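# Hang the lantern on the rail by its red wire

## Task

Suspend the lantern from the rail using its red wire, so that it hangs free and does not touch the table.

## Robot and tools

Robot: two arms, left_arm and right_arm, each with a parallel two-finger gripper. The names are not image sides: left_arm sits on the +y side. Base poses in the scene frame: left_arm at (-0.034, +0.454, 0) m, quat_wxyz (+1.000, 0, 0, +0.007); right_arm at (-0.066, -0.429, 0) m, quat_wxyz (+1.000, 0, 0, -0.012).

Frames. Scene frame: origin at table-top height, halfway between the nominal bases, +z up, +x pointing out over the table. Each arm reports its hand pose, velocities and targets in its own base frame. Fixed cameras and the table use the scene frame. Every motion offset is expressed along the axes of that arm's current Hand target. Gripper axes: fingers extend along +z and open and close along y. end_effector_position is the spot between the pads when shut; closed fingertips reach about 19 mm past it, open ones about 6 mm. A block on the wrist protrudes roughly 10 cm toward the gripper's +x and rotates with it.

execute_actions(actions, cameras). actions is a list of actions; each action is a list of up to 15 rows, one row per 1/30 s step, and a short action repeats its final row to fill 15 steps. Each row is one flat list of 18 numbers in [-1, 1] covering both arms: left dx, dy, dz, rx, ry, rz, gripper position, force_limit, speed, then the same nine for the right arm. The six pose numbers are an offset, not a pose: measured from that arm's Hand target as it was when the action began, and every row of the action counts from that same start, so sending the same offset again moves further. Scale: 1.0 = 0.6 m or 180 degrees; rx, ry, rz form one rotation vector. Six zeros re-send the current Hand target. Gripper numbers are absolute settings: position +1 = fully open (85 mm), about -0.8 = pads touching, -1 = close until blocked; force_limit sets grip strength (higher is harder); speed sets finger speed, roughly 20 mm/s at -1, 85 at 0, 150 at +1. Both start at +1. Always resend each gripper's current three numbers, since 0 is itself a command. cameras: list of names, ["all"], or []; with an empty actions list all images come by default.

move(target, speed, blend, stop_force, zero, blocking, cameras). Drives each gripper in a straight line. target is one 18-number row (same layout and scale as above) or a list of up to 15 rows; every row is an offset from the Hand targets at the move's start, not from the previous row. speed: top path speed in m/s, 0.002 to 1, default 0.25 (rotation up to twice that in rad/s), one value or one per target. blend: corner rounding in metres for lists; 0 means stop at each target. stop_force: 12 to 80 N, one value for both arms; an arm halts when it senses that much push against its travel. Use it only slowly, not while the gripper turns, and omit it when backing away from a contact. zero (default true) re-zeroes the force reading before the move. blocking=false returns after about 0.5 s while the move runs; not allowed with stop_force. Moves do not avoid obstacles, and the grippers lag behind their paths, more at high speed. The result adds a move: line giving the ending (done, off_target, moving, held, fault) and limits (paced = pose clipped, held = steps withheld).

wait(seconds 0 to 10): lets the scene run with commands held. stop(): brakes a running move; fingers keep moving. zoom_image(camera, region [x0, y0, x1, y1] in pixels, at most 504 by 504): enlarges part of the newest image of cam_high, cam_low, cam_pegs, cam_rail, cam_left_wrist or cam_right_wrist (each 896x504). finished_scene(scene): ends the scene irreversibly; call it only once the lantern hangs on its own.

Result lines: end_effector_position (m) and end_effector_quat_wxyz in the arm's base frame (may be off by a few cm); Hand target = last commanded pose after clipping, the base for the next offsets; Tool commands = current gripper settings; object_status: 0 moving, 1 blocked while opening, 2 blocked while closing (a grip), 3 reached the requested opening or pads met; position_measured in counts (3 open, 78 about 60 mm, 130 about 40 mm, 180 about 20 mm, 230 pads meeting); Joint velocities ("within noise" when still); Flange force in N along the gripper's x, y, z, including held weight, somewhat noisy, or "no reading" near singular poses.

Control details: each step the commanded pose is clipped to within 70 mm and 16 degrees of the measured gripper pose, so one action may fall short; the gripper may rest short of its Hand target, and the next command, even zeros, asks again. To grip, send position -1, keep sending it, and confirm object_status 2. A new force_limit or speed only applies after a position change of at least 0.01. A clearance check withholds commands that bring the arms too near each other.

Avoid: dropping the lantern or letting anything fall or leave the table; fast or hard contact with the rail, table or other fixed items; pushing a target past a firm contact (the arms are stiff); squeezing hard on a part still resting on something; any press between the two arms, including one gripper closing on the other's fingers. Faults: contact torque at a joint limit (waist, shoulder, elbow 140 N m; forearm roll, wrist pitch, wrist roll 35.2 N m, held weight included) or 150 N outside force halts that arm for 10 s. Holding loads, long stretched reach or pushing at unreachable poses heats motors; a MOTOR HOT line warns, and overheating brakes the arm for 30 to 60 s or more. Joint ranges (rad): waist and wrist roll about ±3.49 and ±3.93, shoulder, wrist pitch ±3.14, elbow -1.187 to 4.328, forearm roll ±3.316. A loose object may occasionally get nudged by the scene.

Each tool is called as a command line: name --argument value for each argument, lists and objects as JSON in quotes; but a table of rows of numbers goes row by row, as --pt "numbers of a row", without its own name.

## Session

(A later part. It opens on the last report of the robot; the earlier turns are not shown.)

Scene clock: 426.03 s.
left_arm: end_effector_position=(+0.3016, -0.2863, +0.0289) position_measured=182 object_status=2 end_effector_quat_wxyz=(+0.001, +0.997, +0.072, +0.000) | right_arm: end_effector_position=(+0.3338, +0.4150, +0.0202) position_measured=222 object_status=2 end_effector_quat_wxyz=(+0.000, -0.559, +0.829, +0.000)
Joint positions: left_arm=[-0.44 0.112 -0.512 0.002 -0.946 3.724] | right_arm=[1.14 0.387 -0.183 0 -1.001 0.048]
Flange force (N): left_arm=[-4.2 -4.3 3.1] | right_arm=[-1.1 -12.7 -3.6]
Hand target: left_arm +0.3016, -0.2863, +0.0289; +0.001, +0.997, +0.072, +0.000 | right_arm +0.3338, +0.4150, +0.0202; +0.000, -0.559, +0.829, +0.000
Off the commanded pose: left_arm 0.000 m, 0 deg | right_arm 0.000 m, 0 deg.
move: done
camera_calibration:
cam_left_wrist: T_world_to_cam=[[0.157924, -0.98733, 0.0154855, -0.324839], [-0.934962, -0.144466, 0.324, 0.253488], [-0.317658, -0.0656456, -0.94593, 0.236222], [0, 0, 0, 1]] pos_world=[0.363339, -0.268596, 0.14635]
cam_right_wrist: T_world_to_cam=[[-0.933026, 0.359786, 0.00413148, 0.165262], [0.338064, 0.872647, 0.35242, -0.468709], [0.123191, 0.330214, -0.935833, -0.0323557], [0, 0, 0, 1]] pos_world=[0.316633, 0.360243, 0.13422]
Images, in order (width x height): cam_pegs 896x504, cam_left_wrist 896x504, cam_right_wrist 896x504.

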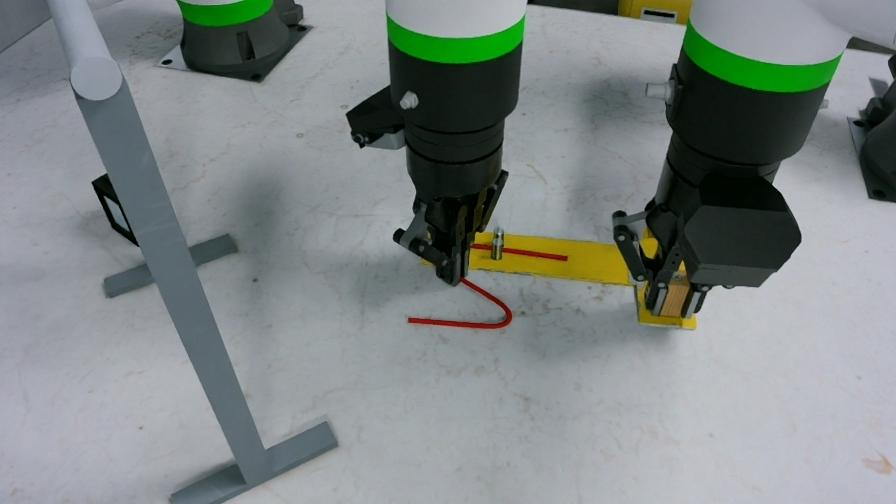

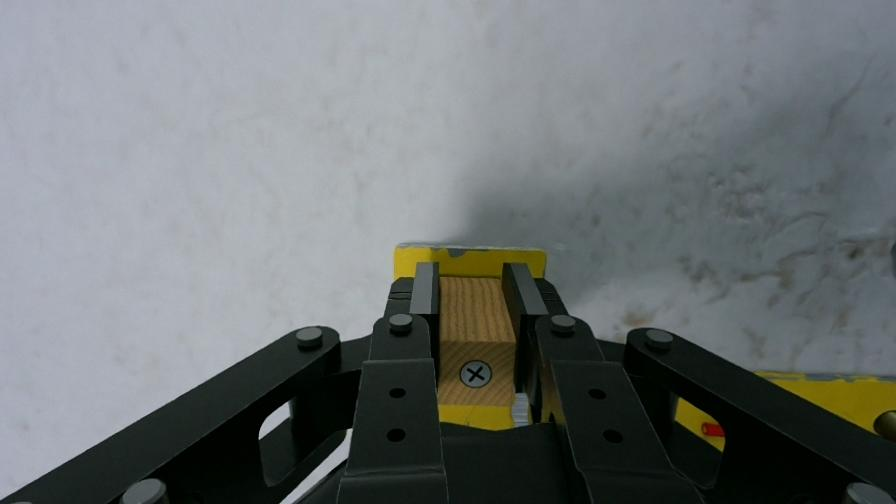

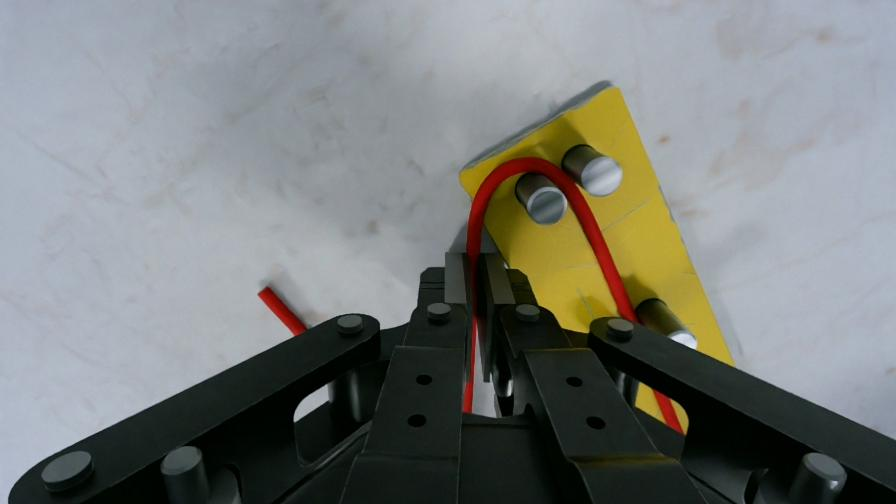

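move --target '[0,0,0,0,0,0,-1,1,-1,0,0,0,0,0,0,-0.55,-0.8,-1]'

move --target '[0,0,0,0,0,0,-1,1,-1,-0.04,0,-0.07,0,0,0,-0.55,-0.8,-1]' --speed 0.1 --cameras '["cam_right_wrist","cam_pegs"]'

Scene clock: 460.87 s.
left_arm: end_effector_position=(+0.3016, -0.2863, +0.0289) position_measured=182 object_status=2 end_effector_quat_wxyz=(+0.001, +0.997, +0.072, +0.000) | right_arm: end_effector_position=(+0.3338, +0.4150, +0.0202) position_measured=199 object_status=0 end_effector_quat_wxyz=(+0.000, -0.559, +0.829, +0.000)
Joint positions: left_arm=[-0.44 0.112 -0.512 0.002 -0.946 3.724] | right_arm=[1.14 0.387 -0.183 0 -1.001 0.048]
Flange force (N): left_arm=[-4.6 -3.9 4.3] | right_arm=[-0.9 -13.9 -6.7]
Hand target: left_arm +0.3016, -0.2863, +0.0289; +0.001, +0.997, +0.072, +0.000 | right_arm +0.3338, +0.4150, +0.0202; +0.000, -0.559, +0.829, +0.000
Off the commanded pose: left_arm 0.000 m, 0 deg | right_arm 0.000 m, 0 deg.
move: done

Scene clock: 461.67 s.
left_arm: end_effector_position=(+0.3016, -0.2863, +0.0289) position_measured=182 object_status=2 end_effector_quat_wxyz=(+0.001, +0.997, +0.072, +0.000) | right_arm: end_effector_position=(+0.3429, +0.4373, +0.0622) position_measured=199 object_status=3 end_effector_quat_wxyz=(+0.000, -0.560, +0.829, +0.000)
Joint positions: left_arm=[-0.44 0.112 -0.512 0.002 -0.946 3.724] | right_arm=[1.142 0.387 -0.071 0 -1.113 0.046]
Flange force (N): left_arm=[1.6 -0.7 3.1] | right_arm=[-0.4 -5.9 -3.1]
Hand target: left_arm +0.3016, -0.2863, +0.0289; +0.001, +0.997, +0.072, +0.000 | right_arm +0.3428, +0.4373, +0.0622; +0.000, -0.559, +0.829, +0.000
Off the commanded pose: left_arm 0.000 m, 0 deg | right_arm 0.000 m, 0 deg.
move: done
camera_calibration:
cam_right_wrist: T_world_to_cam=[[-0.933042, 0.359748, 0.00387759, 0.16562], [0.337946, 0.8727, 0.352402, -0.506061], [0.123392, 0.330116, -0.935841, -0.00146992], [0, 0, 0, 1]] pos_world=[0.325733, 0.382543, 0.176319]
Images, in order (width x height): cam_pegs 896x504, cam_right_wrist 896x504.

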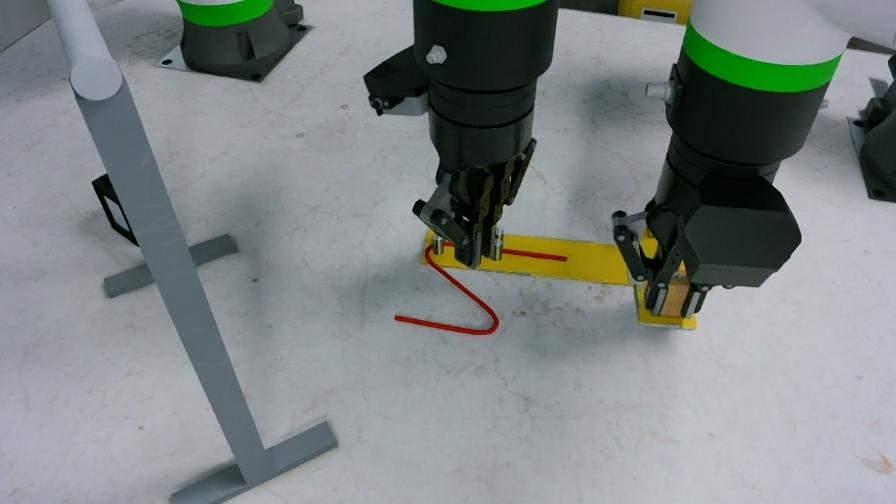

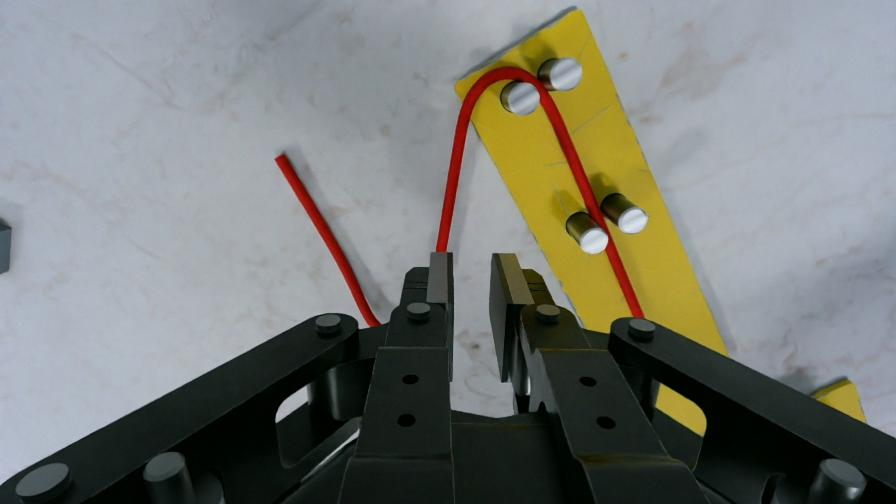

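move --target '[0,0,0,0,0,0,-1,1,-1,-0.01,-0.0167,0.02,0,0,0.063,-0.3,-0.8,-1]' --speed 0.1 --cameras '["cam_right_wrist"]'

Scene clock: 473.23 s.
left_arm: end_effector_position=(+0.3016, -0.2863, +0.0289) position_measured=182 object_status=2 end_effector_quat_wxyz=(+0.001, +0.997, +0.072, +0.000) | right_arm: end_effector_position=(+0.3543, +0.4391, +0.0501) position_measured=167 object_status=3 end_effector_quat_wxyz=(+0.000, -0.475, +0.880, +0.000)
Joint positions: left_arm=[-0.44 0.112 -0.512 0.002 -0.946 3.724] | right_arm=[1.124 0.42 -0.056 0 -1.096 -0.134]
Flange force (N): left_arm=[1.6 -0.3 3.5] | right_arm=[-1.7 -4.8 -3.0]
Hand target: left_arm +0.3016, -0.2863, +0.0289; +0.001, +0.997, +0.072, +0.000 | right_arm +0.3544, +0.4391, +0.0501; +0.000, -0.475, +0.880, +0.000
Off the commanded pose: left_arm 0.000 m, 0 deg | right_arm 0.000 m, 0 deg.
move: done
camera_calibration:
cam_right_wrist: T_world_to_cam=[[-0.843991, 0.536342, 0.00408523, 0.0666096], [0.503154, 0.789082, 0.352401, -0.529007], [0.185784, 0.299478, -0.93584, -0.0234339], [0, 0, 0, 1]] pos_world=[0.326744, 0.388722, 0.16422]
Images, in order (width x height): cam_right_wrist 896x504.

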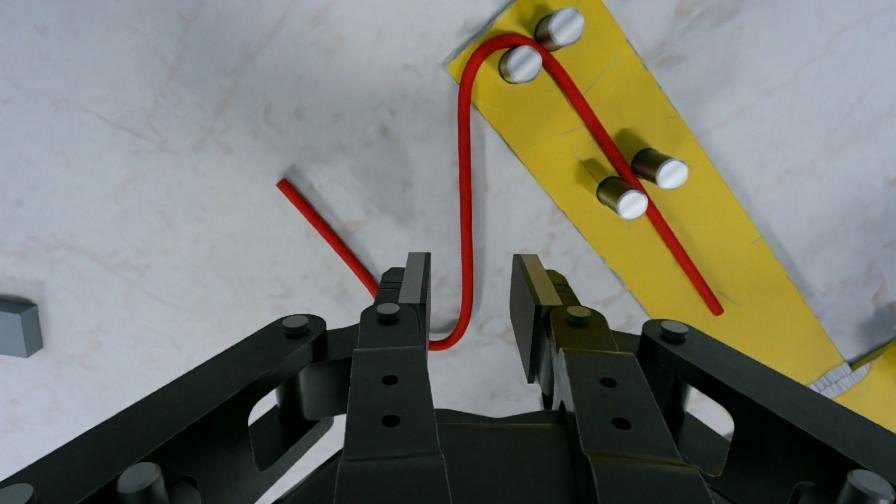

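move --target '[0,0,0,0,0,0,-1,1,-1,0,-0.004,0.05,0,0,0,-0.3,-0.8,-1]' --speed 0.08

move --target '[0,0,0,0,0,0,-1,1,-1,0,0,0,0,0,0,-1,0,-1]' --cameras '["cam_right_wrist"]'

Scene clock: 481.63 s.
left_arm: end_effector_position=(+0.3016, -0.2863, +0.0289) position_measured=182 object_status=2 end_effector_quat_wxyz=(+0.001, +0.997, +0.072, +0.000) | right_arm: end_effector_position=(+0.3564, +0.4378, +0.0202) position_measured=167 object_status=3 end_effector_quat_wxyz=(+0.000, -0.475, +0.880, +0.000)
Joint positions: left_arm=[-0.44 0.112 -0.512 0.002 -0.946 3.724] | right_arm=[1.12 0.456 -0.083 0 -1.033 -0.13]
Flange force (N): left_arm=[1.3 -0.9 3.1] | right_arm=[-0.9 -5.2 -3.0]
Hand target: left_arm +0.3016, -0.2863, +0.0289; +0.001, +0.997, +0.072, +0.000 | right_arm +0.3564, +0.4378, +0.0201; +0.000, -0.475, +0.880, +0.000
Off the commanded pose: left_arm 0.000 m, 0 deg | right_arm 0.000 m, 0 deg.
move: done

Scene clock: 483.23 s.
left_arm: end_effector_position=(+0.3016, -0.2863, +0.0289) position_measured=182 object_status=2 end_effector_quat_wxyz=(+0.001, +0.997, +0.072, +0.000) | right_arm: end_effector_position=(+0.3564, +0.4378, +0.0201) position_measured=226 object_status=0 end_effector_quat_wxyz=(+0.000, -0.475, +0.880, +0.000)
Joint positions: left_arm=[-0.44 0.112 -0.512 0.002 -0.946 3.724] | right_arm=[1.12 0.456 -0.083 0 -1.033 -0.13]
Flange force (N): left_arm=[1.4 -1.1 3.3] | right_arm=[-0.3 -5.6 -3.3]
Hand target: left_arm +0.3016, -0.2863, +0.0289; +0.001, +0.997, +0.072, +0.000 | right_arm +0.3564, +0.4378, +0.0201; +0.000, -0.475, +0.880, +0.000
Off the commanded pose: left_arm 0.000 m, 0 deg | right_arm 0.000 m, 0 deg.
move: done
camera_calibration:
cam_right_wrist: T_world_to_cam=[[-0.84406, 0.536233, 0.00403635, 0.0691885], [0.503038, 0.789156, 0.352401, -0.518406], [0.185784, 0.299478, -0.93584, -0.0514914], [0, 0, 0, 1]] pos_world=[0.328743, 0.387422, 0.13422]
Images, in order (width x height): cam_right_wrist 896x504.

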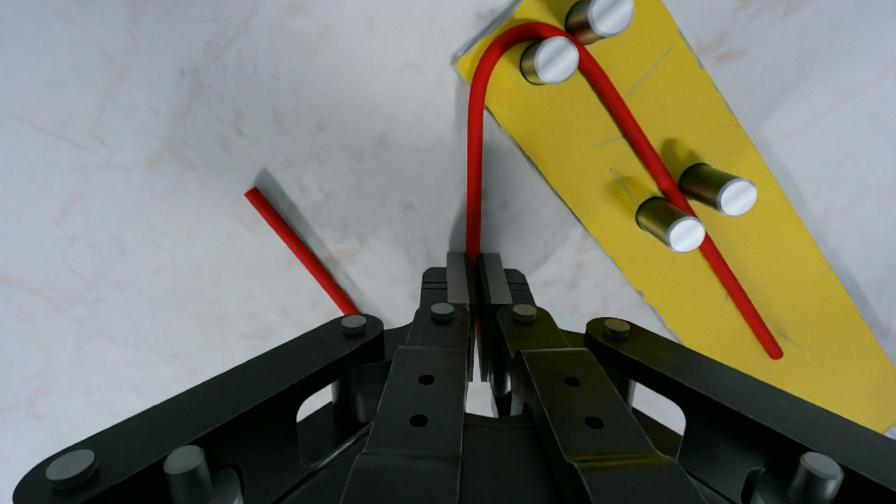

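move --pt "0 0 0 0 0 0 -1 1 -1 0 0 -0.08 0 0 0 -1 0 -1" --pt "0 0 0 0 0 0 -1 1 -1 0 0 -0.2 0 0 0 -1 0 -1" --speed '[0.05,0.15]' --cameras '["cam_right_wrist","cam_pegs","cam_low"]'

Scene clock: 487.50 s.
left_arm: end_effector_position=(+0.3016, -0.2863, +0.0289) position_measured=182 object_status=2 end_effector_quat_wxyz=(+0.001, +0.997, +0.072, +0.000) | right_arm: end_effector_position=(+0.3565, +0.4378, +0.1403) position_measured=226 object_status=2 end_effector_quat_wxyz=(+0.000, -0.475, +0.880, +0.000)
Joint positions: left_arm=[-0.44 0.112 -0.512 0.002 -0.946 3.724] | right_arm=[1.12 0.339 0.059 0 -1.291 -0.13]
Flange force (N): left_arm=[1.9 -0.4 2.9] | right_arm=[-0.6 -5.6 -2.7]
Hand target: left_arm +0.3016, -0.2863, +0.0289; +0.001, +0.997, +0.072, +0.000 | right_arm +0.3564, +0.4378, +0.1401; +0.000, -0.475, +0.880, +0.000
Off the commanded pose: left_arm 0.000 m, 0 deg | right_arm 0.000 m, 0 deg.
move: done
camera_calibration:
cam_right_wrist: T_world_to_cam=[[-0.844056, 0.536242, 0.00376978, 0.0688508], [0.502932, 0.789145, 0.352576, -0.56082], [0.186091, 0.29949, -0.935776, 0.0608555], [0, 0, 0, 1]] pos_world=[0.328843, 0.387422, 0.254419]
Images, in order (width x height): cam_low 896x504, cam_pegs 896x504, cam_right_wrist 896x504.

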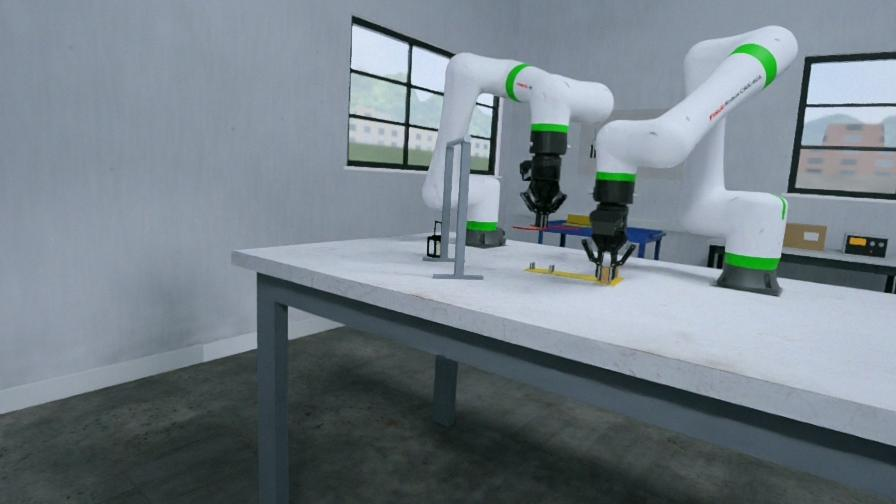

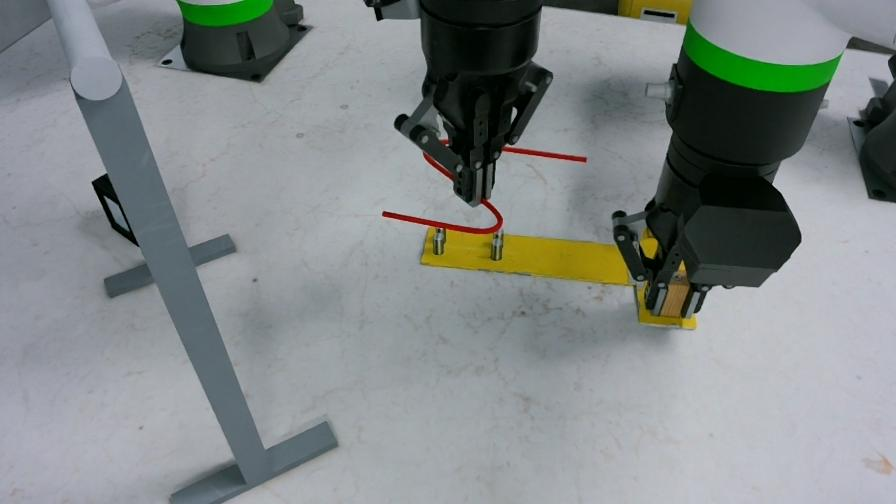

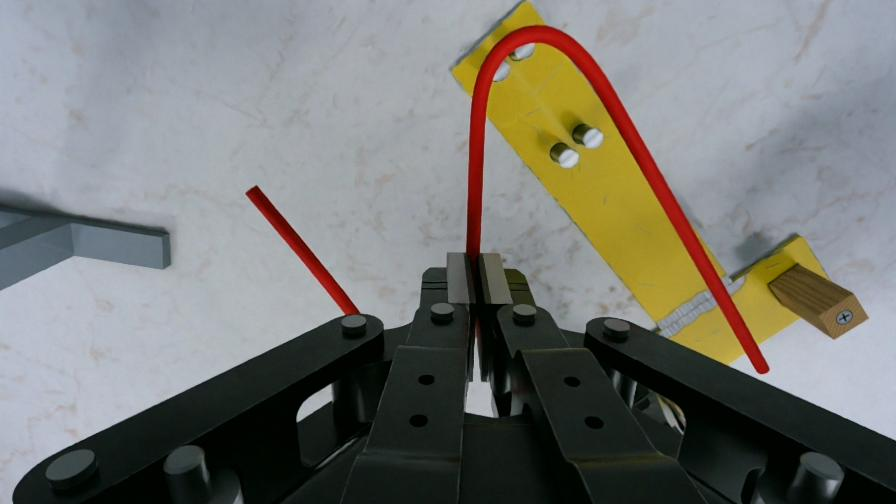

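move --target '[0,0,0,0,0,0,-0.2,1,-0.5,0,0,0,0,0,0,-1,0,-1]'

Scene clock: 498.57 s.
left_arm: end_effector_position=(+0.3016, -0.2863, +0.0289) position_measured=154 object_status=0 end_effector_quat_wxyz=(+0.001, +0.997, +0.072, +0.000) | right_arm: end_effector_position=(+0.3564, +0.4378, +0.1401) position_measured=226 object_status=2 end_effector_quat_wxyz=(+0.000, -0.475, +0.880, +0.000)
Joint positions: left_arm=[-0.44 0.112 -0.512 0.002 -0.946 3.724] | right_arm=[1.12 0.339 0.059 0 -1.291 -0.13]
Flange force (N): left_arm=[1.2 -0.7 0.3] | right_arm=[-1.9 -5.5 -3.2]
Hand target: left_arm +0.3016, -0.2863, +0.0289; +0.001, +0.997, +0.072, +0.000 | right_arm +0.3564, +0.4378, +0.1401; +0.000, -0.475, +0.880, +0.000
Off the commanded pose: left_arm 0.000 m, 0 deg | right_arm 0.000 m, 0 deg.
move: done

move --pt "0 0 -0.2 0 0 0 -0.2 1 -0.5 0.1966 0.0631 -0.183 0 0 0 -1 0 -1" --pt "0.036 -0.2475 -0.333 0 0 0 -0.2 1 -0.5 0.4562 -0.0276 -0.3 0 0 0.472 -1 0 -1" --pt "0.036 -0.2475 -0.333 0 0 0 -0.2 1 -0.5 0.605 -0.1652 -0.3167 0 0 0.95 -1 0 -1" --speed 0.3 --blend 0.05 --cameras '["cam_right_wrist","cam_rail","cam_high"]'

Scene clock: 510.43 s.
left_arm: end_effector_position=(+0.3018, -0.1359, +0.2284) position_measured=154 object_status=3 end_effector_quat_wxyz=(+0.001, +0.997, +0.072, +0.000) | right_arm: end_effector_position=(+0.2400, +0.0801, +0.3304) position_measured=226 object_status=2 end_effector_quat_wxyz=(+0.000, +0.840, +0.542, +0.000)
Joint positions: left_arm=[-0.018 -0.308 -0.389 0.001 -1.49 3.303] | right_arm=[0.862 -0.512 -0.276 0 -1.807 -2.857]
Flange force (N): left_arm=[0.3 -2.5 1.1] | right_arm=[-3.9 13.8 -3.7]
Hand target: left_arm +0.3018, -0.1359, +0.2284; +0.001, +0.997, +0.072, +0.000 | right_arm +0.2400, +0.0801, +0.3304; +0.000, +0.840, +0.542, +0.000
Off the commanded pose: left_arm 0.000 m, 0 deg | right_arm 0.000 m, 0 deg.
move: done
camera_calibration:
cam_right_wrist: T_world_to_cam=[[0.917572, -0.397553, 0.00359118, -0.186325], [-0.37303, -0.857779, 0.353644, 0.0547796], [-0.137512, -0.325834, -0.935373, 0.495124], [0, 0, 0, 1]] pos_world=[0.259487, 0.134243, 0.444422]
Images, in order (width x height): cam_high 896x504, cam_rail 896x504, cam_right_wrist 896x504.

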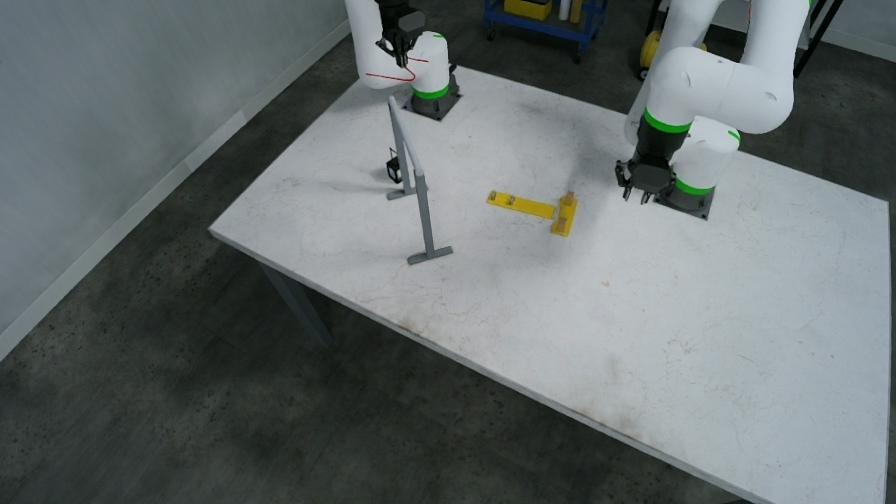

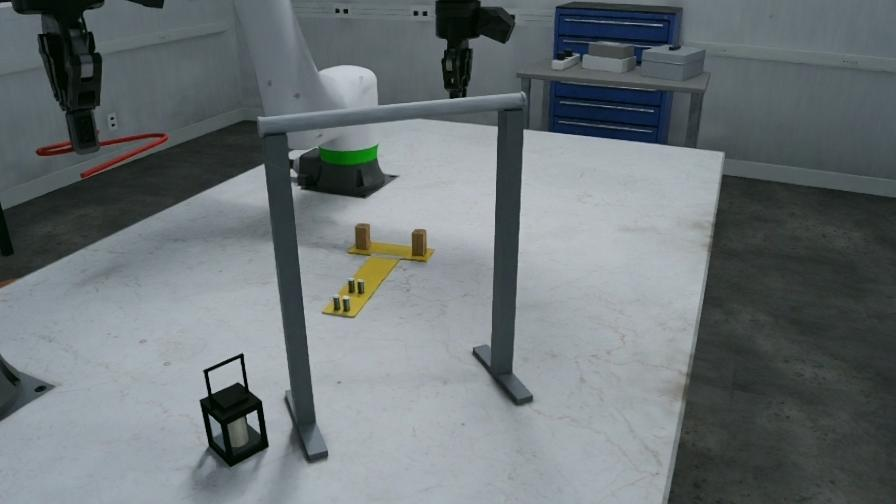

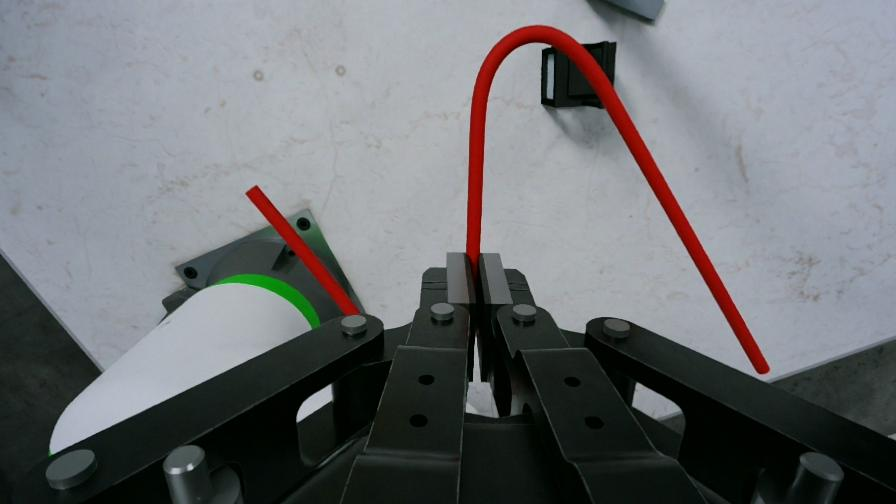

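move --target '[0,0,0,0,0,0,-0.2,1,-0.5,0.0628,0.264,0.02,0,0.5,0,-1,0,-1]' --speed 0.25 --cameras '["all"]'

Scene clock: 523.10 s.
left_arm: end_effector_position=(+0.3018, -0.1359, +0.2284) position_measured=154 object_status=3 end_effector_quat_wxyz=(+0.001, +0.997, +0.072, +0.000) | right_arm: end_effector_position=(+0.3999, +0.0492, +0.3183) position_measured=226 object_status=2 end_effector_quat_wxyz=(-0.384, +0.594, +0.384, +0.594)
Joint positions: left_arm=[-0.018 -0.308 -0.389 0.001 -1.49 3.303] | right_arm=[-0.68 0.013 -0.358 -1.476 -1.809 -1.189]
Flange force (N): left_arm=[-0.4 -2.1 0.6] | right_arm=[2.8 -3.5 -7.8]
Hand target: left_arm +0.3018, -0.1359, +0.2284; +0.001, +0.997, +0.072, +0.000 | right_arm +0.3999, +0.0493, +0.3183; -0.383, +0.594, +0.384, +0.594
Off the commanded pose: left_arm 0.000 m, 0 deg | right_arm 0.000 m, 0 deg.
move: done
camera_calibration:
cam_left_wrist: T_world_to_cam=[[0.157924, -0.98733, 0.0154855, -0.179581], [-0.934962, -0.144466, 0.324, 0.210811], [-0.317658, -0.0656456, -0.94593, 0.434992], [0, 0, 0, 1]] pos_world=[0.363639, -0.118296, 0.34595]
cam_right_wrist: T_world_to_cam=[[0.909677, -0.415049, 0.0148951, -0.344807], [-0.134084, -0.327442, -0.935309, 0.380803], [0.393077, 0.848832, -0.353518, 0.0405551], [0, 0, 0, 1]] pos_world=[0.348781, -0.0528453, 0.375642]

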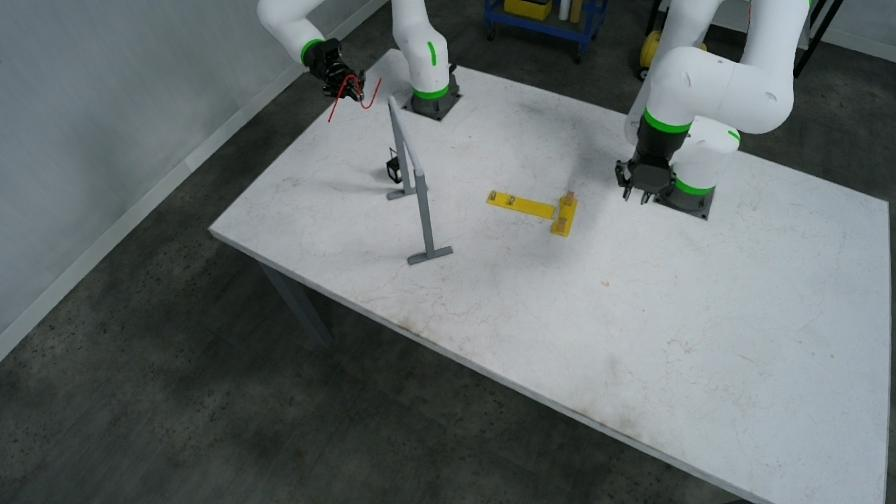

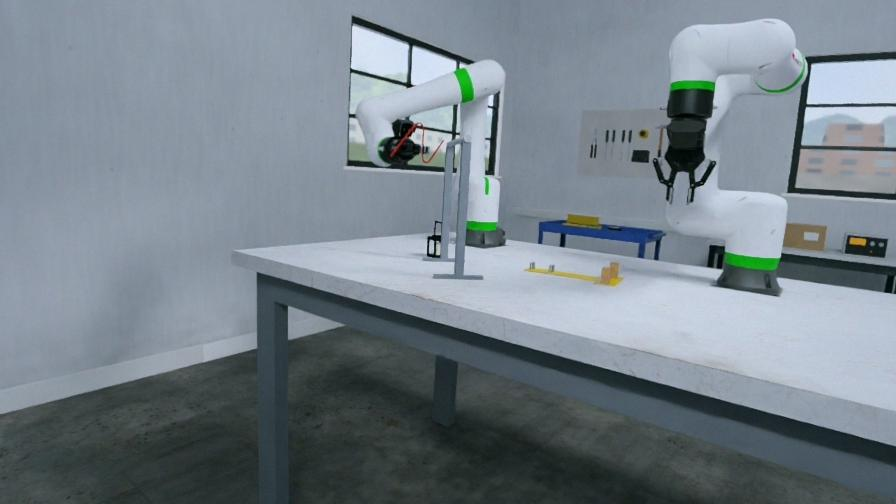

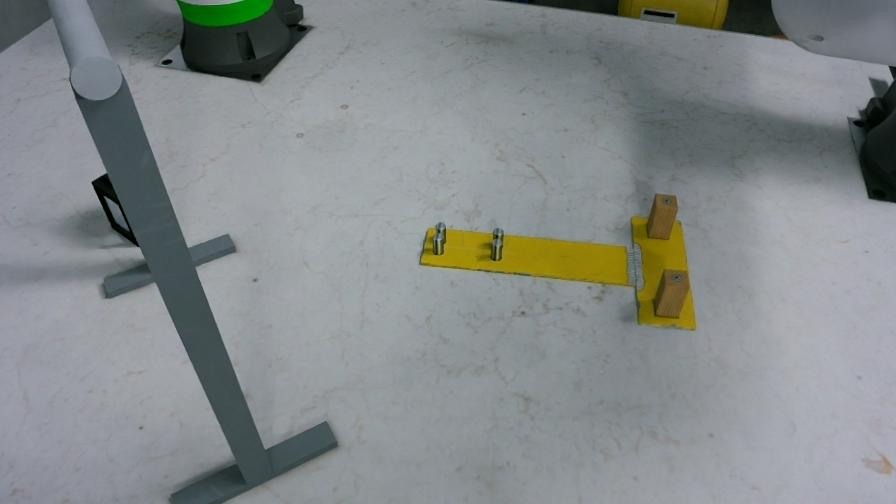

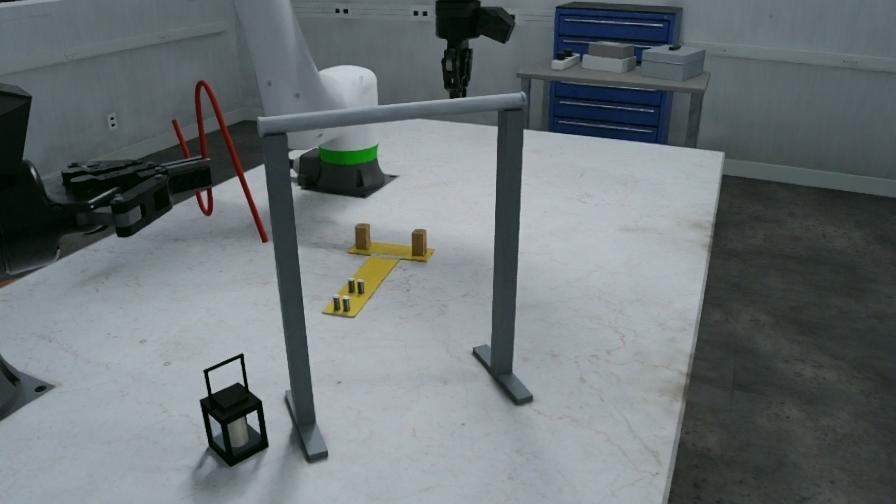

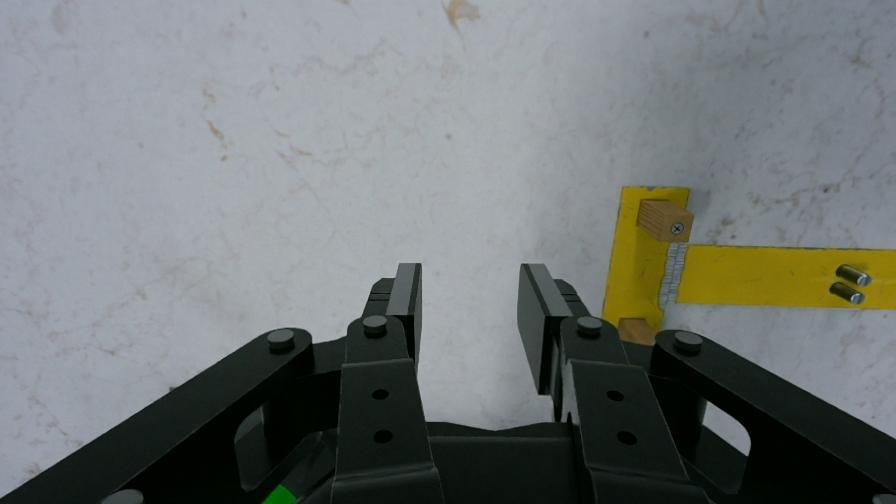

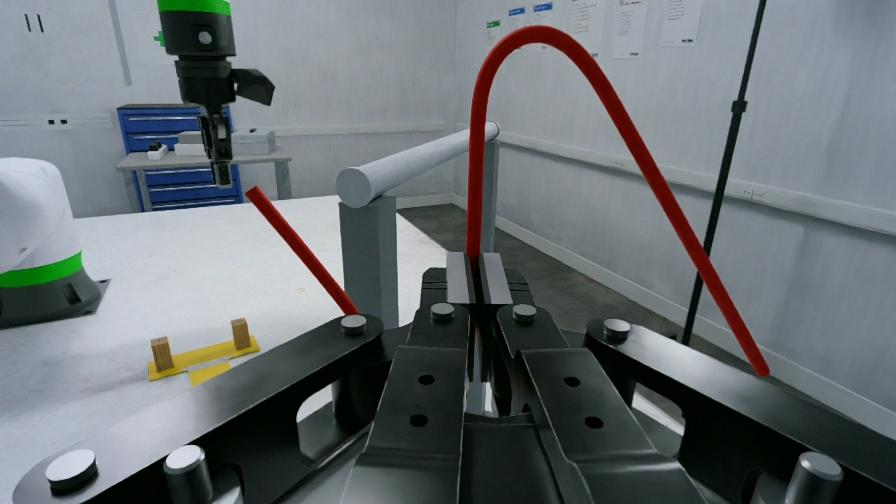

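move --target '[0,0,0,0,0,0,-0.2,1,-0.5,-0.247,0.0391,0.0272,0.0509,-0.1614,-0.19,-1,0,-1]' --speed 0.2 --cameras '["cam_right_wrist","cam_rail","cam_high","cam_pegs","cam_low"]'

zoom_image --camera "cam_rail" --region '[120, 200, 360, 480]'

zoom_image --camera "cam_high" --region '[320, 90, 440, 210]'

zoom_image --camera "cam_low" --region '[370, 140, 490, 270]'

Scene clock: 566.00 s.
left_arm: end_effector_position=(+0.3018, -0.1359, +0.2284) position_measured=154 object_status=3 end_effector_quat_wxyz=(+0.001, +0.997, +0.072, +0.000) | right_arm: end_effector_position=(+0.4279, +0.0544, +0.1701) position_measured=226 object_status=2 end_effector_quat_wxyz=(-0.132, +0.553, +0.667, +0.482)
Joint positions: left_arm=[-0.018 -0.308 -0.389 0.001 -1.49 3.303] | right_arm=[-0.382 0.025 -0.36 -1.091 -1.348 -0.641]
Flange force (N): left_arm=[-0.4 -2.5 0.9] | right_arm=[-2.8 -1.2 -7.6]
Hand target: left_arm +0.3018, -0.1359, +0.2284; +0.001, +0.997, +0.072, +0.000 | right_arm +0.4279, +0.0544, +0.1701; -0.132, +0.553, +0.667, +0.482
Off the commanded pose: left_arm 0.000 m, 0 deg | right_arm 0.000 m, 0 deg.
move: done
camera_calibration:
cam_right_wrist: T_world_to_cam=[[0.857862, -0.0691417, 0.509208, -0.44675], [0.216612, -0.849918, -0.480331, 0.0485896], [0.465996, 0.522358, -0.714136, 0.0206716], [0, 0, 0, 1]] pos_world=[0.363092, -0.000389797, 0.26559]
Images, in order (width x height): cam_high 896x504, cam_low 896x504, cam_pegs 896x504, cam_rail 896x504, cam_right_wrist 896x504.

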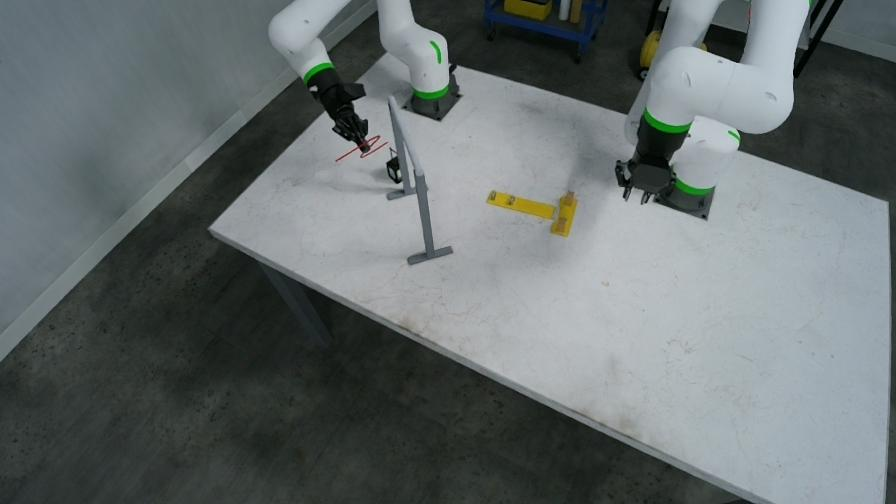

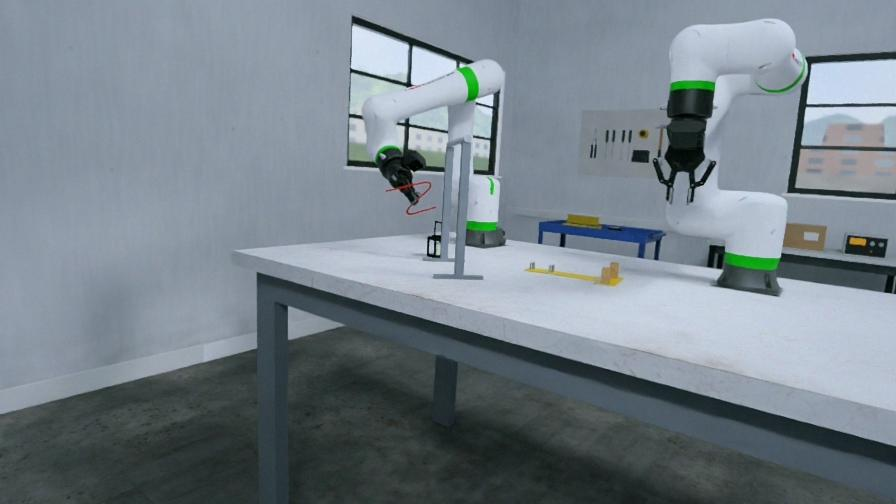

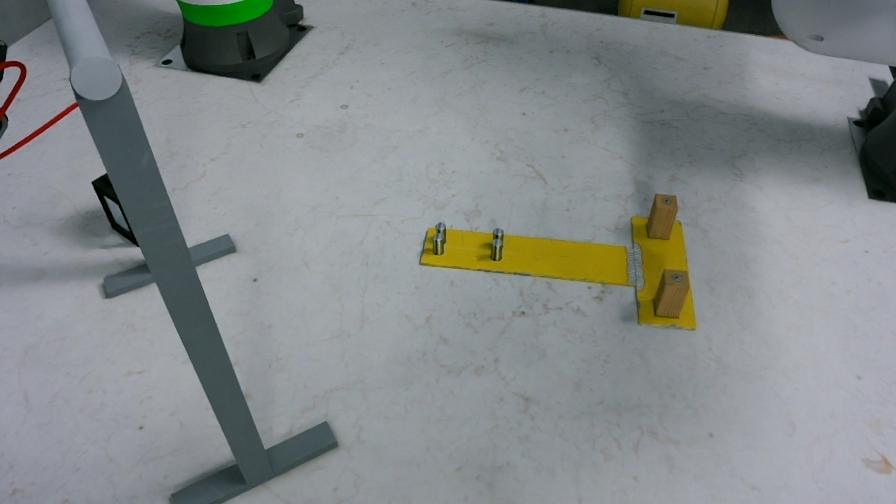

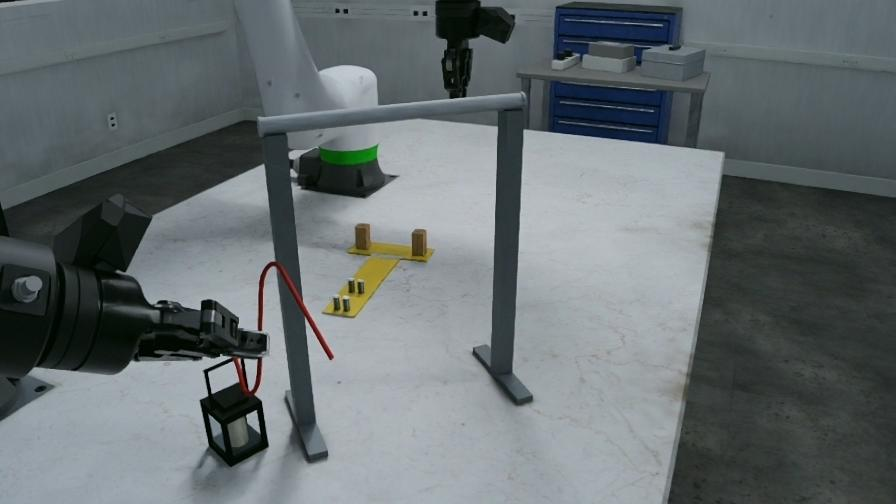

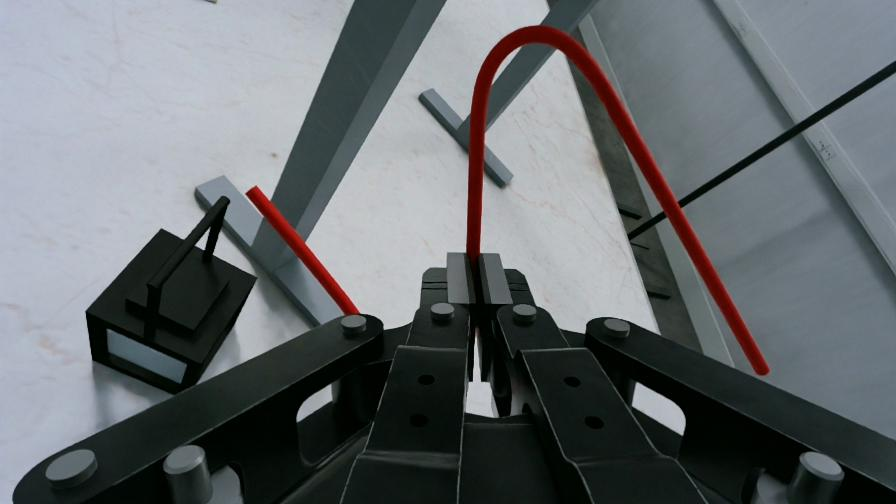

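Scaled by 1.800.

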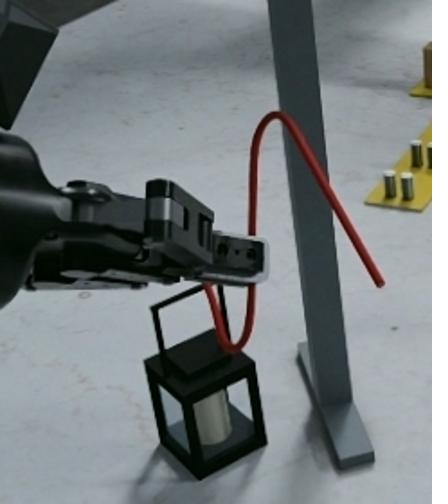

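Scaled by 4.200.

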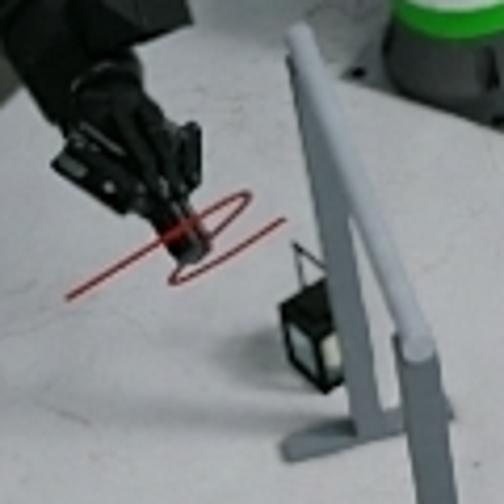

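Scaled by 3.877.

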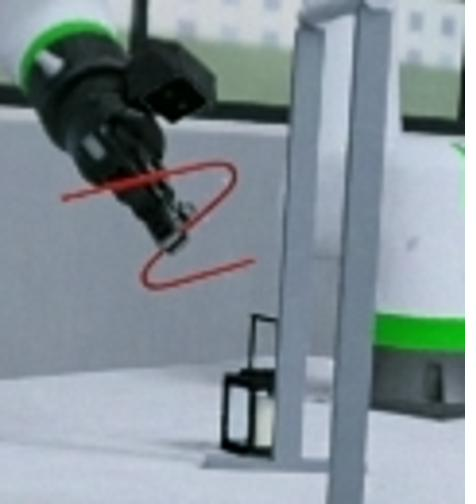

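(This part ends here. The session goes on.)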